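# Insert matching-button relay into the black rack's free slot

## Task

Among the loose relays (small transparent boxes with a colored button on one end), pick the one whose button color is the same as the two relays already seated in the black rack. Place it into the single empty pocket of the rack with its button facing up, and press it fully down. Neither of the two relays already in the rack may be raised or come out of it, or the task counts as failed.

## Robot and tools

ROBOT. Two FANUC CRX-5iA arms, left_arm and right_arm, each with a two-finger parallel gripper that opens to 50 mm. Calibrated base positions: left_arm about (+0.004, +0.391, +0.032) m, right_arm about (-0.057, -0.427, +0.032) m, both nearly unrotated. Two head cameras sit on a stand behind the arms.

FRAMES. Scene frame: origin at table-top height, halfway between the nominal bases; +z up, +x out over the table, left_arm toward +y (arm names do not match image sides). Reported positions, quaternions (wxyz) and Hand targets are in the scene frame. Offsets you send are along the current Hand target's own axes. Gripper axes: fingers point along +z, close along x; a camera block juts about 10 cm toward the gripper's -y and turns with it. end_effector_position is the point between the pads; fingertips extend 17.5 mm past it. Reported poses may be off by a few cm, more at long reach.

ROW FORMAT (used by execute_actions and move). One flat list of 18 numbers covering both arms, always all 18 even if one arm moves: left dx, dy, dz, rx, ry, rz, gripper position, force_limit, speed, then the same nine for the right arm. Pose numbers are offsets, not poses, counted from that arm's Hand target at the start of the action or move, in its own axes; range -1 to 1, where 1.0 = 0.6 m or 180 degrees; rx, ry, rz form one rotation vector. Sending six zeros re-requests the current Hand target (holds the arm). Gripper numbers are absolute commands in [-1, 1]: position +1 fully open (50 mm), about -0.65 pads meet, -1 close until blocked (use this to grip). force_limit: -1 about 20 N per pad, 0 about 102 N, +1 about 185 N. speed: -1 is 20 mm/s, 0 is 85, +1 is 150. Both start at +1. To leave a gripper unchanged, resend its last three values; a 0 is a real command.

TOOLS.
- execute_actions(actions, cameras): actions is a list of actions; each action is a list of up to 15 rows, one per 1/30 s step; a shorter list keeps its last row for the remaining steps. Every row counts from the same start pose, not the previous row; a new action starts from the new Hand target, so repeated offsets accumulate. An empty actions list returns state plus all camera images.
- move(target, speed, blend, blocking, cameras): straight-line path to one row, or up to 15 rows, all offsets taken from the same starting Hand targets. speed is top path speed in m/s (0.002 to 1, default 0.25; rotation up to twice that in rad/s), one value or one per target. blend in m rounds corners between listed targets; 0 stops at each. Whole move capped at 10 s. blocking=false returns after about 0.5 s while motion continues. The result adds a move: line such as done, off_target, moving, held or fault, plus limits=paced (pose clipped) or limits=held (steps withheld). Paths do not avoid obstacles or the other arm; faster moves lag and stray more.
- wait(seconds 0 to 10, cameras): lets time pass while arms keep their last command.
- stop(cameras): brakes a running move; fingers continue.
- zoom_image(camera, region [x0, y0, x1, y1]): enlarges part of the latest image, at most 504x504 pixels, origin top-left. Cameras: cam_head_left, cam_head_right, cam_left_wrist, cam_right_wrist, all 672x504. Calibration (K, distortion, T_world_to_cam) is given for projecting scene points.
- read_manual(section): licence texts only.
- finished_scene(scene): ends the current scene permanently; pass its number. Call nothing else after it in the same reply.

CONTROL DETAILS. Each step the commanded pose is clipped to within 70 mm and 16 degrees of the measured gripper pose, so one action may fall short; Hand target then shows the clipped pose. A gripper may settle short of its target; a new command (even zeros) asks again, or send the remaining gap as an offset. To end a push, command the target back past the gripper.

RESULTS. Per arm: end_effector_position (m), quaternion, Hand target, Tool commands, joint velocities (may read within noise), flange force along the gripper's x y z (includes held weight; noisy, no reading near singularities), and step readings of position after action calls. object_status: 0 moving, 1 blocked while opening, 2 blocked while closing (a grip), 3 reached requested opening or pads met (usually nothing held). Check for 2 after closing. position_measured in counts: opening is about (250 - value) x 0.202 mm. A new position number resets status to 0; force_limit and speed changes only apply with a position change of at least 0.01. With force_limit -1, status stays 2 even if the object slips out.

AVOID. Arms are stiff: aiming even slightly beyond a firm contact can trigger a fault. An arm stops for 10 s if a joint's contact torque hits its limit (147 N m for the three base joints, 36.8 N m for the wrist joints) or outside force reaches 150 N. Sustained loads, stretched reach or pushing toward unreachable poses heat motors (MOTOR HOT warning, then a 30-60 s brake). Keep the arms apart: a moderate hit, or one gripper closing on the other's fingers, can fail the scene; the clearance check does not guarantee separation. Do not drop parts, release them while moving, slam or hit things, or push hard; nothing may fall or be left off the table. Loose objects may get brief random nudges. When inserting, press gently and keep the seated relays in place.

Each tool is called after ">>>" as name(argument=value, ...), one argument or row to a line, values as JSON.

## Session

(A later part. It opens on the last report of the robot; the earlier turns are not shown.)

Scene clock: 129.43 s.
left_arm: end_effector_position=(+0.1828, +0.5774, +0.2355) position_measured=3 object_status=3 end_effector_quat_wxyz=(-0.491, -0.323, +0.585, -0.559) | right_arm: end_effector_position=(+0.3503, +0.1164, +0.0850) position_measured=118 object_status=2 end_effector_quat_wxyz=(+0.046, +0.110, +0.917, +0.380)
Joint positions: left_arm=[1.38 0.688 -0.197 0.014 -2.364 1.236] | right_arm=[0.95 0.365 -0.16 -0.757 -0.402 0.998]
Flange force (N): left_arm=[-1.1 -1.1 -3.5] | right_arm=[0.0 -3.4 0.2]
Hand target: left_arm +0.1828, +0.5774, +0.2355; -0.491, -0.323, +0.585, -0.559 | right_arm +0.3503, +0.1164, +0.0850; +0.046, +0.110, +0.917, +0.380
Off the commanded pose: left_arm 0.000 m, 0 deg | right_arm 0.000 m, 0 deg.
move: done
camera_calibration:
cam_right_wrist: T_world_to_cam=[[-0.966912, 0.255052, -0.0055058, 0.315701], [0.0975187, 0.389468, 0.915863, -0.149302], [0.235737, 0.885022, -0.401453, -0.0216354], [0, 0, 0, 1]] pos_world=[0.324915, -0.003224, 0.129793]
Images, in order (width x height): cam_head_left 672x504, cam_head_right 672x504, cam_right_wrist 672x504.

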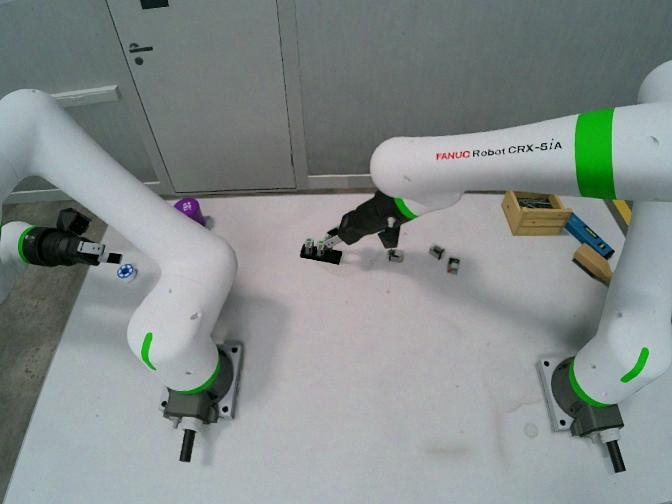

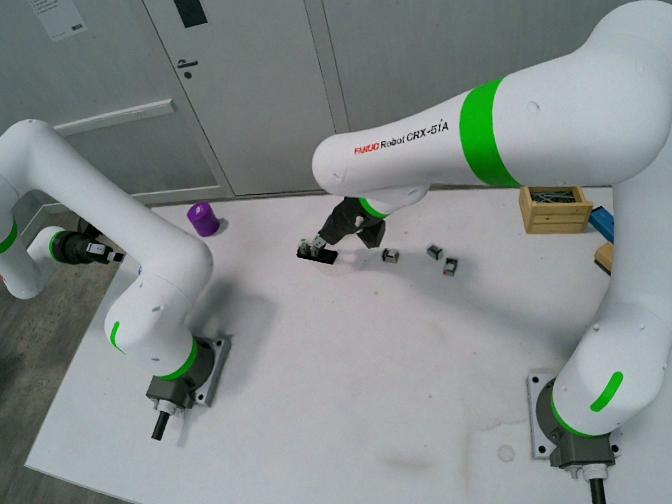

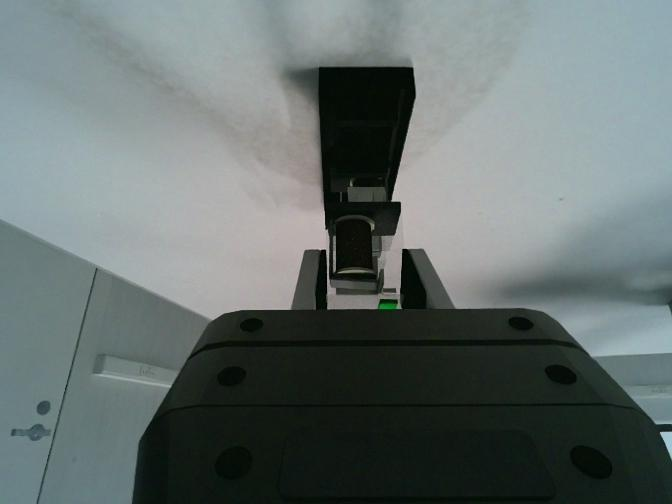

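>>> move(
  target=[0,0,0,0,0,0,1,1,1,0,-0.02,0.0082,0,0,0,-1,-0.6,-0.8],
  speed=0.06,
  cameras=["cam_right_wrist","cam_head_left","cam_head_right"],
)

>>> zoom_image(
  camera="cam_right_wrist",
  region=[270, 40, 460, 310],
)

>>> zoom_image(
  camera="cam_head_left",
  region=[295, 225, 355, 270],
)

>>> zoom_image(
  camera="cam_head_right",
  region=[290, 225, 350, 270],
)

Scene clock: 145.60 s.
left_arm: end_effector_position=(+0.1828, +0.5774, +0.2355) position_measured=3 object_status=3 end_effector_quat_wxyz=(-0.491, -0.323, +0.585, -0.559) | right_arm: end_effector_position=(+0.3492, +0.1115, +0.0731) position_measured=118 object_status=2 end_effector_quat_wxyz=(+0.046, +0.110, +0.917, +0.380)
Joint positions: left_arm=[1.38 0.688 -0.197 0.014 -2.364 1.236] | right_arm=[0.937 0.377 -0.167 -0.803 -0.395 1.055]
Flange force (N): left_arm=[-1.3 -1.8 -3.2] | right_arm=[0.1 -3.3 0.1]
Hand target: left_arm +0.1828, +0.5774, +0.2355; -0.491, -0.323, +0.585, -0.559 | right_arm +0.3491, +0.1115, +0.0731; +0.046, +0.110, +0.917, +0.380
Off the commanded pose: left_arm 0.000 m, 0 deg | right_arm 0.000 m, 0 deg.
move: done
camera_calibration:
cam_right_wrist: T_world_to_cam=[[-0.966919, 0.255024, -0.00557078, 0.315733], [0.0974285, 0.389405, 0.915899, -0.136262], [0.235746, 0.885057, -0.40137, -0.0218452], [0, 0, 0, 1]] pos_world=[0.323714, -0.00812441, 0.117793]
Images, in order (width x height): cam_head_left 672x504, cam_head_right 672x504, cam_right_wrist 672x504.

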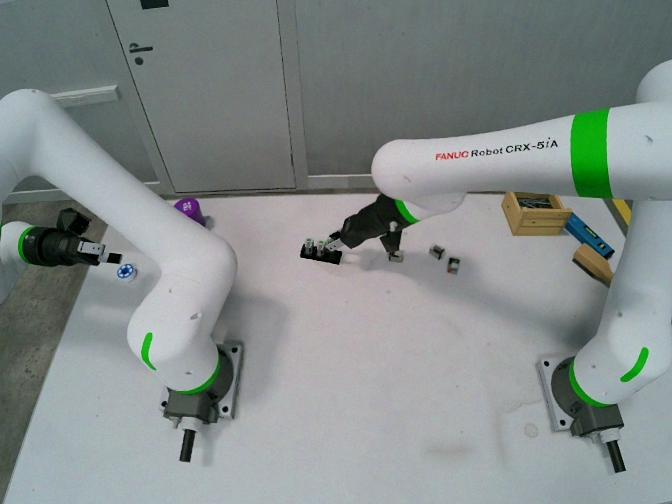

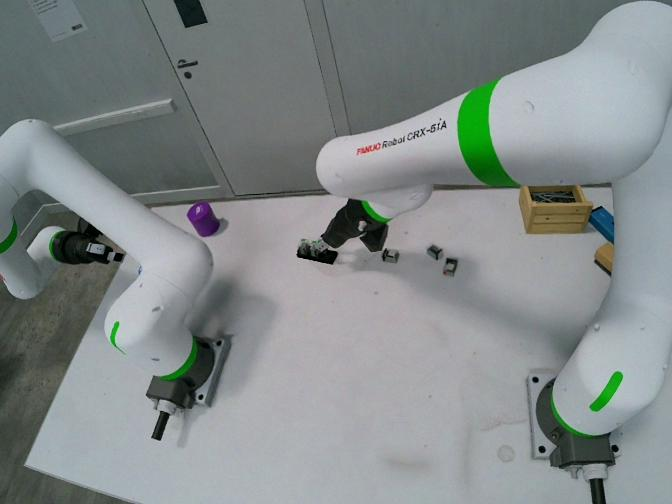

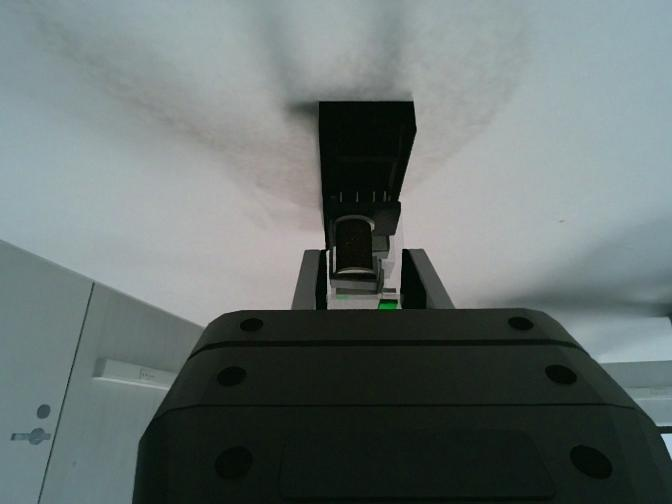

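Scaled by 1.867 from the camera's 672x504 image, which has a finer 960x720 frame.

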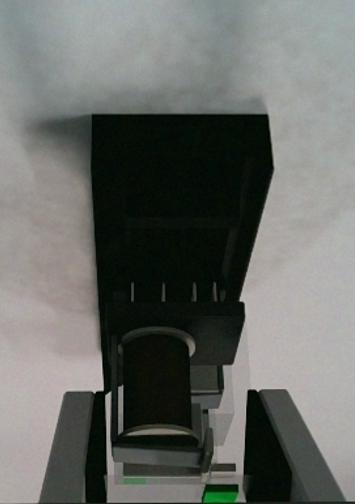

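Scaled by 8.400 from the camera's 672x504 image, which has a finer 960x720 frame.

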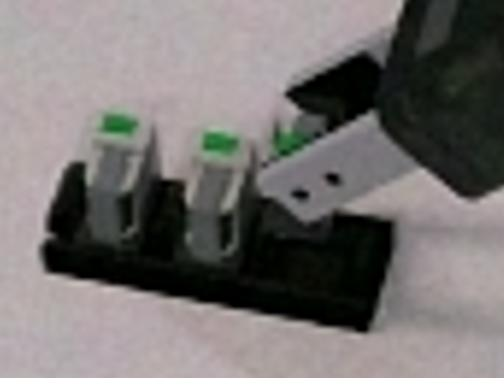

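Scaled by 8.400 from the camera's 672x504 image, which has a finer 960x720 frame.

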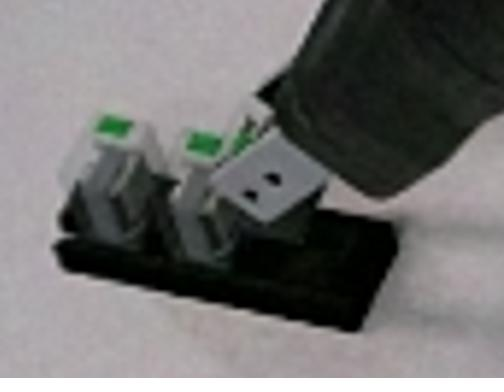

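>>> zoom_image(
  camera="cam_head_left",
  region=[314, 232, 344, 266],
)

>>> zoom_image(
  camera="cam_right_wrist",
  region=[310, 90, 430, 210],
)

Scaled by 14.824 from the camera's 672x504 image, which has a finer 960x720 frame.

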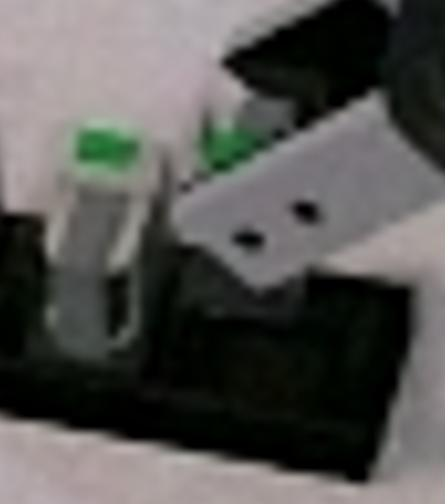

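Scaled by 4.200 from the camera's 672x504 image, which has a finer 960x720 frame.

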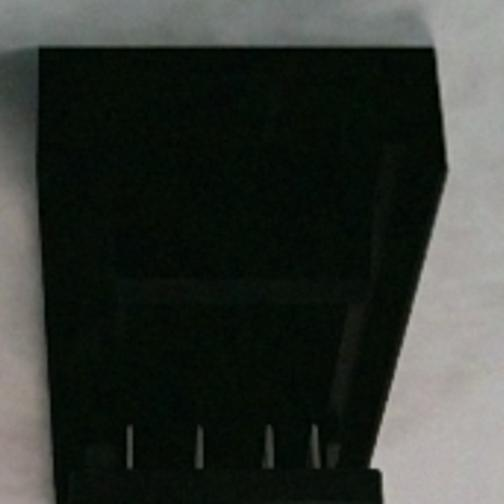

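>>> move(
  target=[0,0,0,0,0,0,1,1,1,0.0032,-0.0212,0.0024,0,0,0,-1,-0.6,-0.8],
  speed=0.05,
  cameras=["cam_right_wrist","cam_head_left"],
)

>>> zoom_image(
  camera="cam_right_wrist",
  region=[300, 110, 430, 240],
)

>>> zoom_image(
  camera="cam_head_left",
  region=[295, 232, 347, 268],
)

Scene clock: 175.70 s.
left_arm: end_effector_position=(+0.1828, +0.5774, +0.2355) position_measured=3 object_status=3 end_effector_quat_wxyz=(-0.491, -0.323, +0.585, -0.559) | right_arm: end_effector_position=(+0.3454, +0.1043, +0.0631) position_measured=118 object_status=2 end_effector_quat_wxyz=(+0.046, +0.110, +0.917, +0.380)
Joint positions: left_arm=[1.38 0.688 -0.197 0.014 -2.364 1.236] | right_arm=[0.925 0.38 -0.184 -0.848 -0.39 1.111]
Flange force (N): left_arm=[-0.5 -0.9 -3.8] | right_arm=[0.1 -3.1 -0.1]
Hand target: left_arm +0.1828, +0.5774, +0.2355; -0.491, -0.323, +0.585, -0.559 | right_arm +0.3454, +0.1042, +0.0630; +0.046, +0.110, +0.917, +0.380
Off the commanded pose: left_arm 0.000 m, 0 deg | right_arm 0.000 m, 0 deg.
move: done
camera_calibration:
cam_right_wrist: T_world_to_cam=[[-0.966896, 0.25511, -0.00561022, 0.31396], [0.0974255, 0.389397, 0.915903, -0.123899], [0.23584, 0.885036, -0.40136, -0.0185577], [0, 0, 0, 1]] pos_world=[0.320015, -0.0154242, 0.107793]
Images, in order (width x height): cam_head_left 672x504, cam_right_wrist 672x504.

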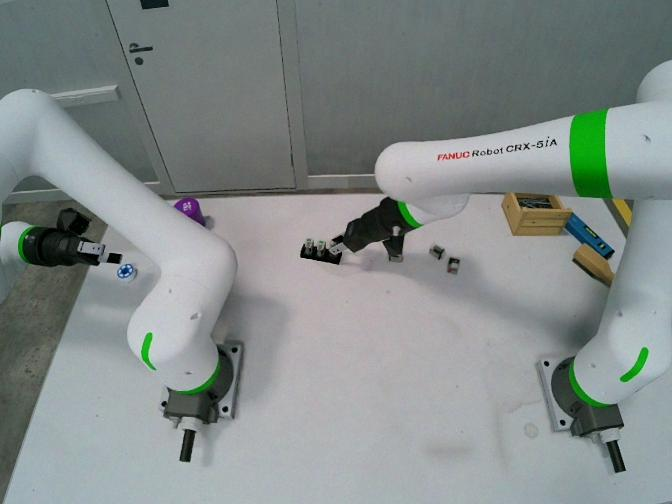

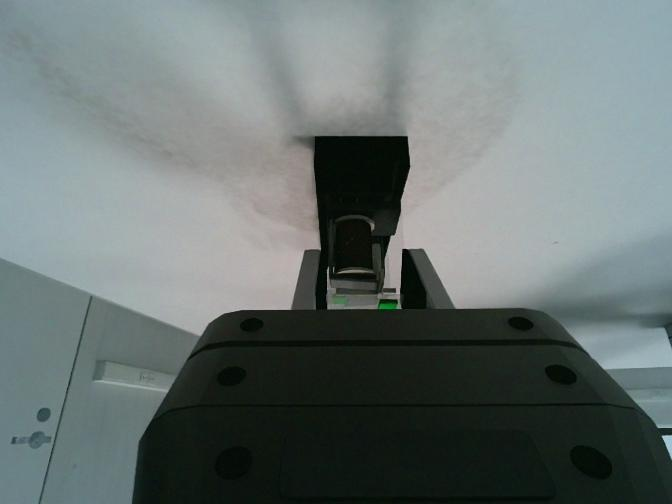

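Scaled by 3.877 from the camera's 672x504 image, which has a finer 960x720 frame.

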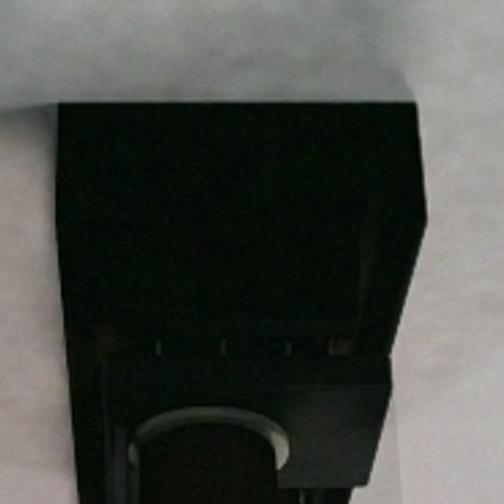

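Scaled by 9.692 from the camera's 672x504 image, which has a finer 960x720 frame.

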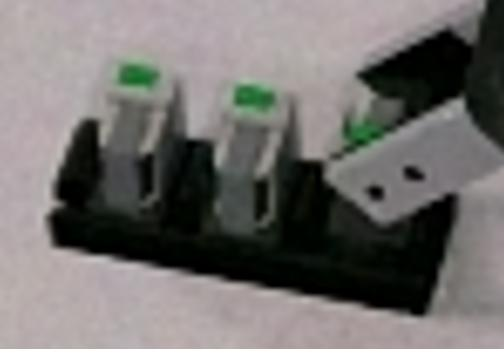

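>>> move(
  target=[0,0,0,0,0,0,1,1,1,0,-0.0083,0.0083,0,0,0,-1,-0.6,-0.8],
  speed=0.03,
)

>>> move(
  target=[0,0,0,0,0,0,1,1,1,0,-0.0047,0.0047,0,0,0,-1,-0.6,-0.8],
  speed=0.02,
  cameras=["cam_right_wrist","cam_head_left","cam_head_right"],
)

>>> zoom_image(
  camera="cam_right_wrist",
  region=[300, 140, 430, 270],
)

>>> zoom_image(
  camera="cam_head_left",
  region=[295, 232, 347, 268],
)

>>> zoom_image(
  camera="cam_head_right",
  region=[292, 232, 344, 268],
)

Scene clock: 182.27 s.
left_arm: end_effector_position=(+0.1828, +0.5774, +0.2355) position_measured=3 object_status=3 end_effector_quat_wxyz=(-0.491, -0.323, +0.585, -0.559) | right_arm: end_effector_position=(+0.3454, +0.1042, +0.0560) position_measured=118 object_status=2 end_effector_quat_wxyz=(+0.046, +0.110, +0.917, +0.380)
Joint positions: left_arm=[1.38 0.688 -0.197 0.014 -2.364 1.236] | right_arm=[0.92 0.393 -0.182 -0.872 -0.386 1.14]
Flange force (N): left_arm=[-1.3 -1.5 -3.5] | right_arm=[0.0 -3.7 0.2]
Hand target: left_arm +0.1828, +0.5774, +0.2355; -0.491, -0.323, +0.585, -0.559 | right_arm +0.3454, +0.1042, +0.0560; +0.046, +0.110, +0.917, +0.380
Off the commanded pose: left_arm 0.000 m, 0 deg | right_arm 0.000 m, 0 deg.
move: done

Scene clock: 183.00 s.
left_arm: end_effector_position=(+0.1828, +0.5774, +0.2355) position_measured=3 object_status=3 end_effector_quat_wxyz=(-0.491, -0.323, +0.585, -0.559) | right_arm: end_effector_position=(+0.3454, +0.1042, +0.0520) position_measured=118 object_status=2 end_effector_quat_wxyz=(+0.046, +0.110, +0.917, +0.380)
Joint positions: left_arm=[1.38 0.688 -0.197 0.014 -2.364 1.236] | right_arm=[0.917 0.4 -0.18 -0.886 -0.384 1.157]
Flange force (N): left_arm=[-0.8 -1.3 -3.3] | right_arm=[0.0 -3.3 0.2]
Hand target: left_arm +0.1828, +0.5774, +0.2355; -0.491, -0.323, +0.585, -0.559 | right_arm +0.3454, +0.1042, +0.0520; +0.046, +0.110, +0.917, +0.380
Off the commanded pose: left_arm 0.000 m, 0 deg | right_arm 0.000 m, 0 deg.
move: done
camera_calibration:
cam_right_wrist: T_world_to_cam=[[-0.966909, 0.255062, -0.00548249, 0.31389], [0.0975221, 0.389381, 0.9159, -0.113855], [0.235746, 0.885057, -0.40137, -0.022941], [0, 0, 0, 1]] pos_world=[0.320015, -0.0154244, 0.0967932]
Images, in order (width x height): cam_head_left 672x504, cam_head_right 672x504, cam_right_wrist 672x504.

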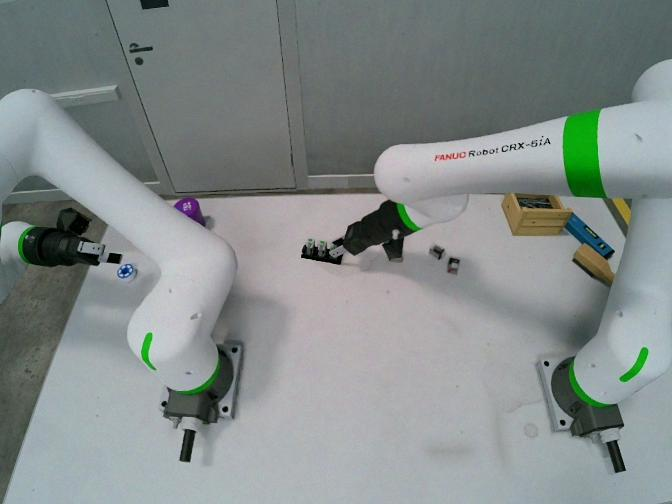

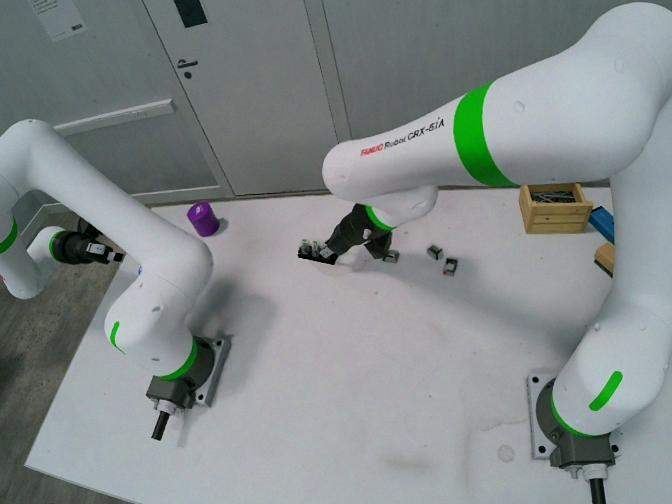

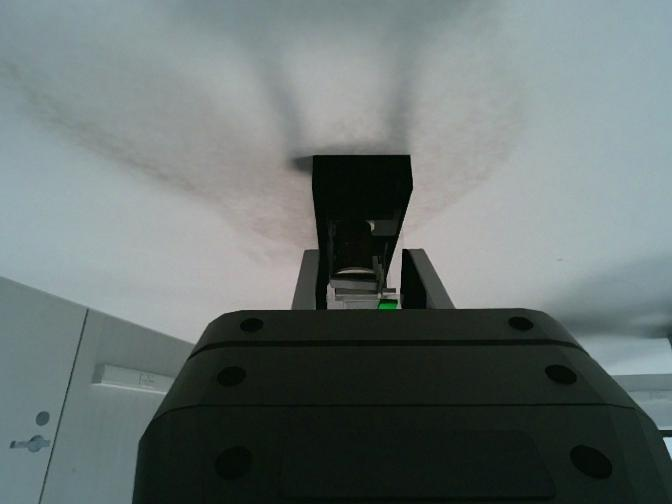

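Scaled by 3.877 from the camera's 672x504 image, which has a finer 960x720 frame.

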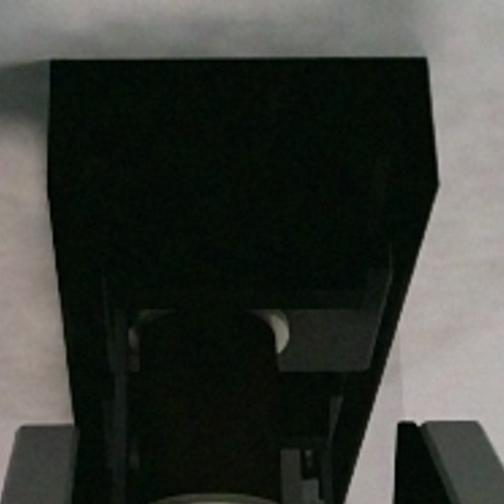

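Scaled by 9.692 from the camera's 672x504 image, which has a finer 960x720 frame.

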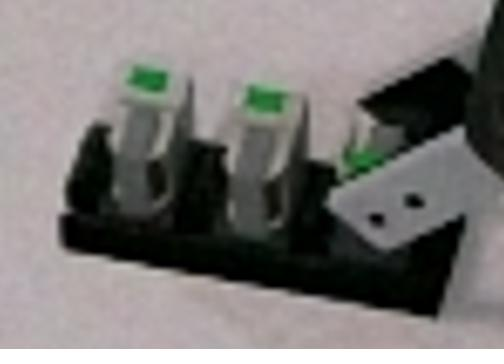

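Scaled by 9.692 from the camera's 672x504 image, which has a finer 960x720 frame.

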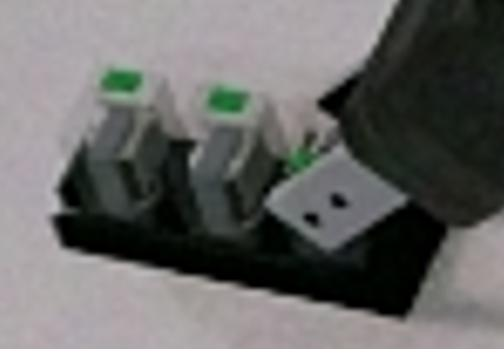

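>>> move(
  target=[
    [0,0,0,0,0,0,1,1,1,0,0.0071,-0.0071,0,0,0,-1,-0.6,-0.8],
    [0,0,0,0,0,0,1,1,1,0,0.003,-0.0112,0,0,0,-1,-0.6,-0.8],
    [0,0,0,0,0,0,1,1,1,0,-0.0053,-0.0029,0,0,0,-1,-0.6,-0.8],
  ],
  speed=0.03,
  cameras=["cam_right_wrist","cam_head_left"],
)

>>> zoom_image(
  camera="cam_right_wrist",
  region=[300, 140, 430, 270],
)

>>> zoom_image(
  camera="cam_head_left",
  region=[295, 232, 347, 268],
)

Scene clock: 189.87 s.
left_arm: end_effector_position=(+0.1828, +0.5774, +0.2355) position_measured=3 object_status=3 end_effector_quat_wxyz=(-0.491, -0.323, +0.585, -0.559) | right_arm: end_effector_position=(+0.3446, +0.1009, +0.0510) position_measured=118 object_status=2 end_effector_quat_wxyz=(+0.046, +0.110, +0.917, +0.380)
Joint positions: left_arm=[1.38 0.688 -0.197 0.014 -2.364 1.236] | right_arm=[0.912 0.397 -0.187 -0.895 -0.385 1.17]
Flange force (N): left_arm=[-1.4 -1.0 -4.1] | right_arm=[-0.1 -3.8 0.5]
Hand target: left_arm +0.1828, +0.5774, +0.2355; -0.491, -0.323, +0.585, -0.559 | right_arm +0.3446, +0.1009, +0.0510; +0.046, +0.110, +0.917, +0.380
Off the commanded pose: left_arm 0.000 m, 0 deg | right_arm 0.000 m, 0 deg.
move: done
camera_calibration:
cam_right_wrist: T_world_to_cam=[[-0.966919, 0.255024, -0.00557078, 0.313989], [0.0974285, 0.389405, 0.915899, -0.111507], [0.235746, 0.885057, -0.40137, -0.0201444], [0, 0, 0, 1]] pos_world=[0.319214, -0.0188244, 0.0957928]
Images, in order (width x height): cam_head_left 672x504, cam_right_wrist 672x504.

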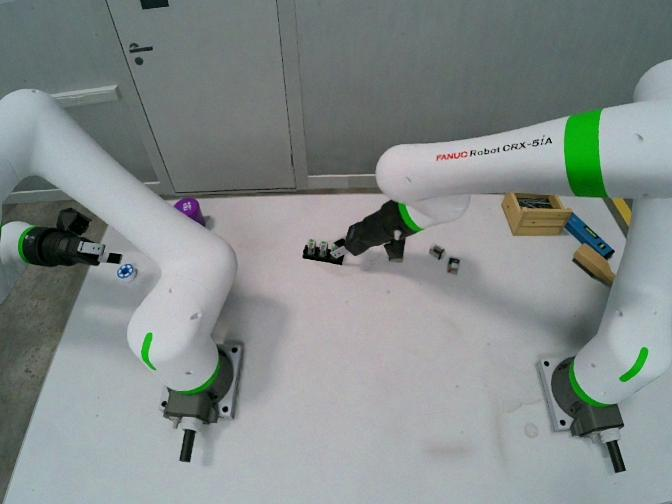

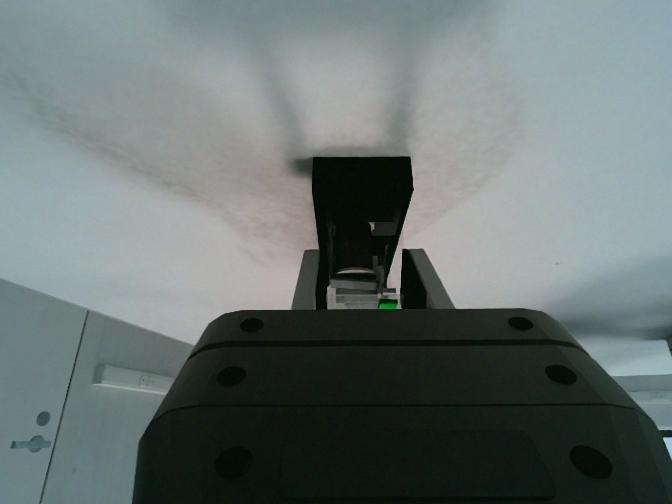

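Scaled by 3.877 from the camera's 672x504 image, which has a finer 960x720 frame.

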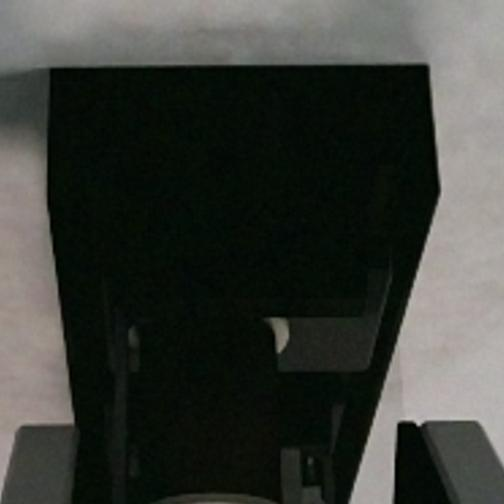

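Scaled by 9.692 from the camera's 672x504 image, which has a finer 960x720 frame.

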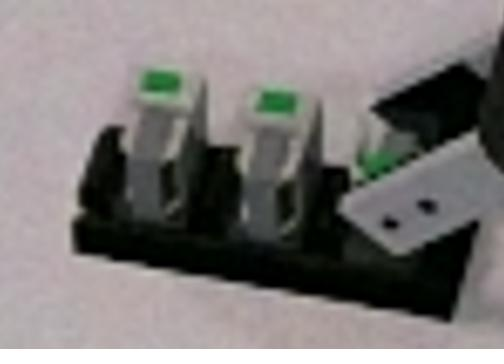

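>>> zoom_image(
  camera="cam_head_left",
  region=[314, 236, 348, 270],
)

>>> zoom_image(
  camera="cam_right_wrist",
  region=[306, 180, 426, 310],
)

Scaled by 14.824 from the camera's 672x504 image, which has a finer 960x720 frame.

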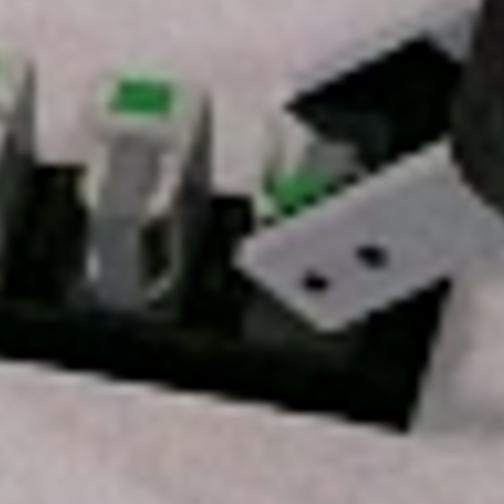

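Scaled by 3.877 from the camera's 672x504 image, which has a finer 960x720 frame.

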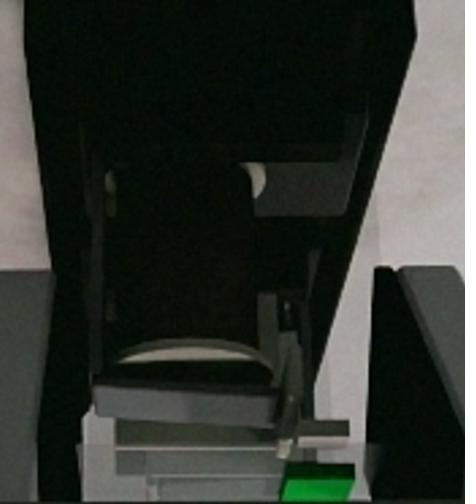

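>>> move(
  target=[0,0,0,0,0,0,1,1,1,0,-0.0035,0.0035,0,0,0,-1,-0.6,-0.8],
  speed=0.02,
)

>>> move(
  target=[0,0,0,0,0,0,1,1,1,0,-0.0035,0.0035,0,0,0,-1,-0.6,-0.8],
  speed=0.02,
  cameras=["cam_right_wrist","cam_head_left"],
)

>>> zoom_image(
  camera="cam_head_left",
  region=[300, 232, 352, 268],
)

>>> zoom_image(
  camera="cam_right_wrist",
  region=[306, 180, 426, 310],
)

Scene clock: 202.43 s.
left_arm: end_effector_position=(+0.1828, +0.5774, +0.2355) position_measured=3 object_status=3 end_effector_quat_wxyz=(-0.491, -0.323, +0.585, -0.559) | right_arm: end_effector_position=(+0.3446, +0.1010, +0.0482) position_measured=118 object_status=2 end_effector_quat_wxyz=(+0.046, +0.110, +0.917, +0.380)
Joint positions: left_arm=[1.38 0.688 -0.197 0.014 -2.364 1.236] | right_arm=[0.91 0.402 -0.186 -0.906 -0.384 1.183]
Flange force (N): left_arm=[-0.9 -1.5 -2.5] | right_arm=[4.7 20.5 -38.7]
Hand target: left_arm +0.1828, +0.5774, +0.2355; -0.491, -0.323, +0.585, -0.559 | right_arm +0.3446, +0.1009, +0.0480; +0.046, +0.110, +0.917, +0.380
Off the commanded pose: left_arm 0.000 m, 0 deg | right_arm 0.000 m, 0 deg.
move: done

Scene clock: 203.13 s.
left_arm: end_effector_position=(+0.1828, +0.5774, +0.2355) position_measured=3 object_status=3 end_effector_quat_wxyz=(-0.491, -0.323, +0.585, -0.559) | right_arm: end_effector_position=(+0.3446, +0.1009, +0.0451) position_measured=118 object_status=2 end_effector_quat_wxyz=(+0.046, +0.110, +0.917, +0.380)
Joint positions: left_arm=[1.38 0.688 -0.197 0.014 -2.364 1.236] | right_arm=[0.907 0.408 -0.185 -0.916 -0.383 1.196]
Flange force (N): left_arm=[-0.9 -1.5 -2.7] | right_arm=[7.7 53.6 -72.8]
Hand target: left_arm +0.1828, +0.5774, +0.2355; -0.491, -0.323, +0.585, -0.559 | right_arm +0.3446, +0.1009, +0.0450; +0.046, +0.110, +0.917, +0.380
Off the commanded pose: left_arm 0.000 m, 0 deg | right_arm 0.000 m, 0 deg.
move: done
camera_calibration:
cam_right_wrist: T_world_to_cam=[[-0.966919, 0.255024, -0.00557078, 0.31393], [0.0974285, 0.389405, 0.915899, -0.106142], [0.235746, 0.885057, -0.40137, -0.022601], [0, 0, 0, 1]] pos_world=[0.319214, -0.0187244, 0.0898928]
Images, in order (width x height): cam_head_left 672x504, cam_right_wrist 672x504.

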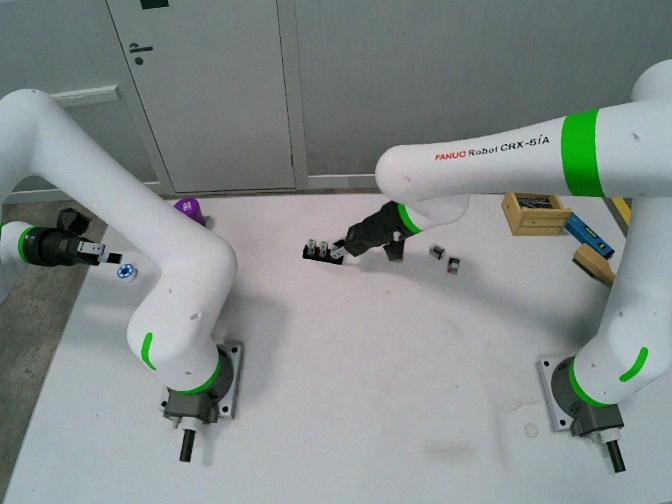

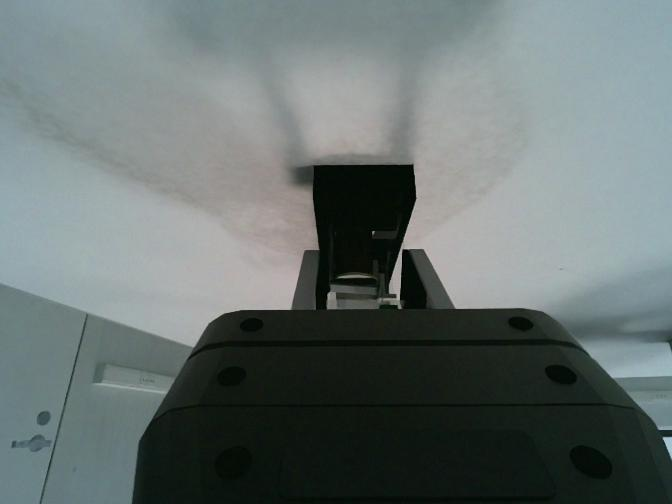

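Scaled by 9.692 from the camera's 672x504 image, which has a finer 960x720 frame.

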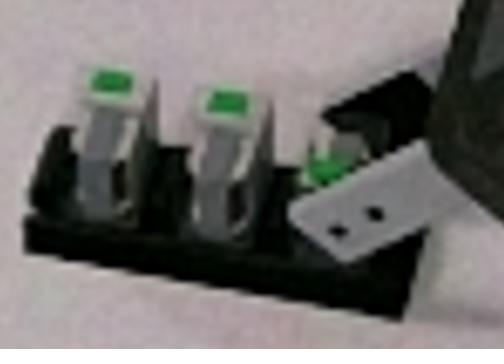

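Scaled by 3.877 from the camera's 672x504 image, which has a finer 960x720 frame.

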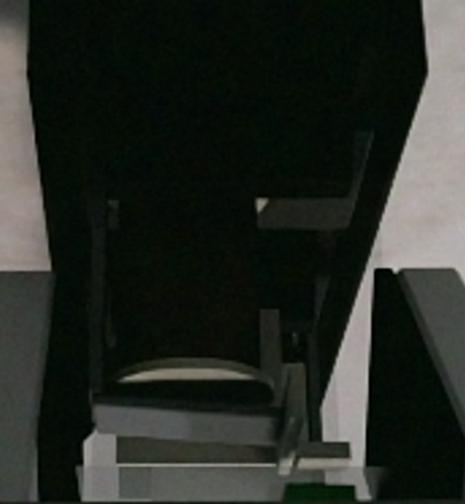

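>>> move(
  target=[
    [0,0,0,0,0,0,1,1,1,0,0.0012,-0.0012,0,0,0,-1,-0.6,-0.8],
    [0,0,0,0,0,0,1,1,1,0,0.0012,-0.0012,0,0,0,0.5,-0.6,-0.8],
    [0,0,0,0,0,0,1,1,1,0,0.0012,-0.13,0,0,0,0.5,-0.6,-0.8],
  ],
  speed=[0.02,0.02,0.1],
  cameras=["cam_right_wrist","cam_head_left","cam_head_right"],
)

>>> zoom_image(
  camera="cam_head_left",
  region=[300, 232, 352, 268],
)

>>> zoom_image(
  camera="cam_right_wrist",
  region=[266, 110, 466, 310],
)

>>> zoom_image(
  camera="cam_head_right",
  region=[290, 230, 350, 275],
)

Scene clock: 210.77 s.
left_arm: end_effector_position=(+0.1828, +0.5774, +0.2355) position_measured=3 object_status=3 end_effector_quat_wxyz=(-0.491, -0.323, +0.585, -0.559) | right_arm: end_effector_position=(+0.3317, +0.0477, +0.1007) position_measured=78 object_status=3 end_effector_quat_wxyz=(+0.046, +0.110, +0.917, +0.380)
Joint positions: left_arm=[1.38 0.688 -0.197 0.014 -2.364 1.236] | right_arm=[0.877 0.216 -0.302 -0.808 -0.451 1.095]
Flange force (N): left_arm=[-1.2 -1.4 -3.6] | right_arm=[0.3 -3.4 -0.6]
Hand target: left_arm +0.1828, +0.5774, +0.2355; -0.491, -0.323, +0.585, -0.559 | right_arm +0.3316, +0.0478, +0.1007; +0.046, +0.110, +0.917, +0.380
Off the commanded pose: left_arm 0.000 m, 0 deg | right_arm 0.000 m, 0 deg.
move: done
camera_calibration:
cam_right_wrist: T_world_to_cam=[[-0.966889, 0.255137, -0.00554525, 0.315329], [0.0975157, 0.389459, 0.915867, -0.135019], [0.235831, 0.885001, -0.401444, 0.0497808], [0, 0, 0, 1]] pos_world=[0.306315, -0.0719238, 0.145393]
Images, in order (width x height): cam_head_left 672x504, cam_head_right 672x504, cam_right_wrist 672x504.

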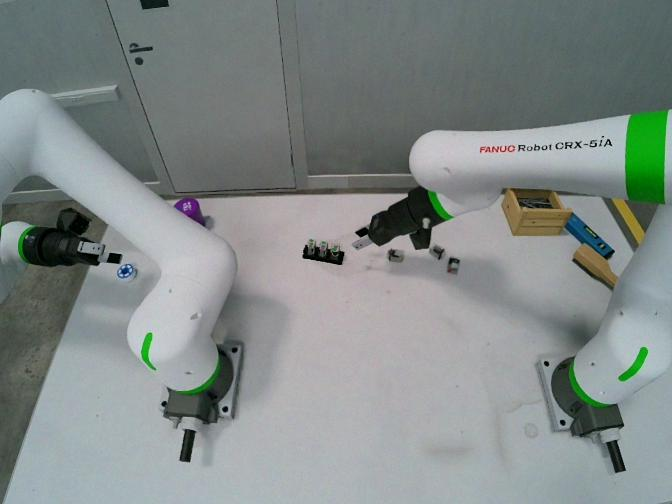

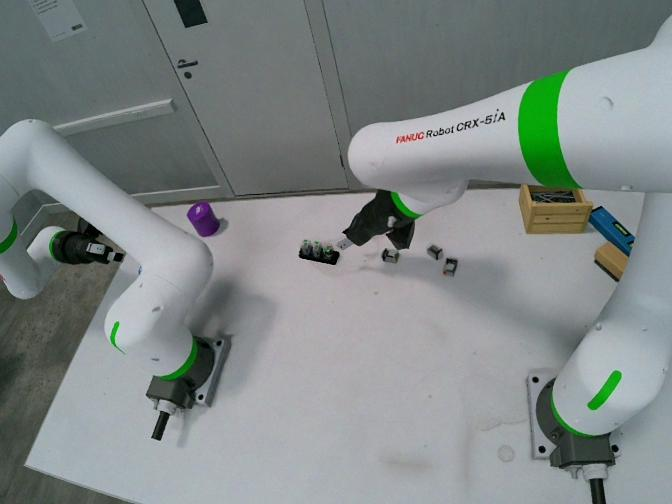

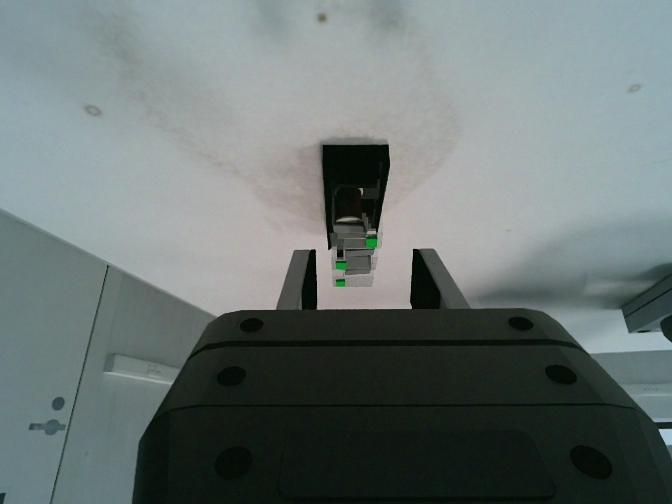

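Scaled by 9.692 from the camera's 672x504 image, which has a finer 960x720 frame.

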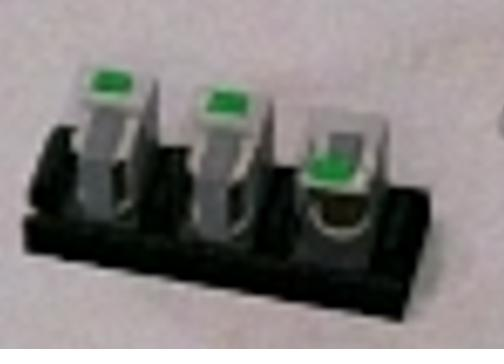

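Scaled by 2.520 from the camera's 672x504 image, which has a finer 960x720 frame.

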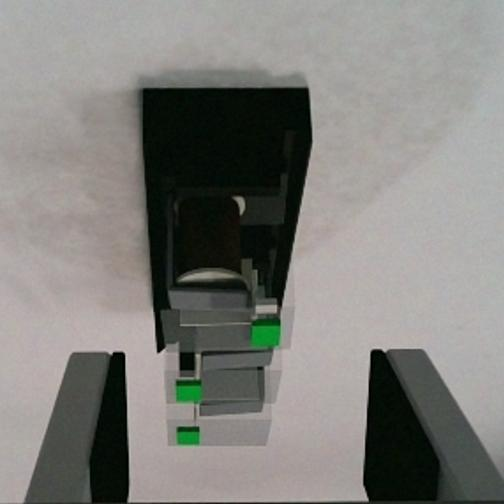

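Scaled by 8.400 from the camera's 672x504 image, which has a finer 960x720 frame.

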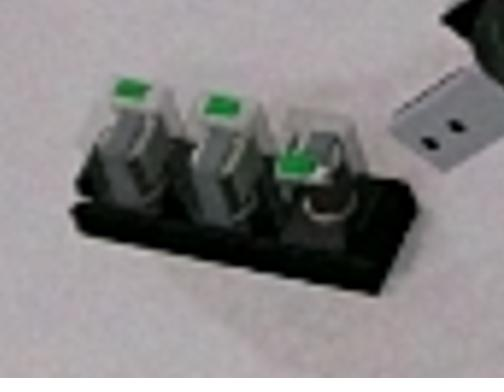

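>>> finished_scene(
  scene=2,
)

The scene is finished: the task was done.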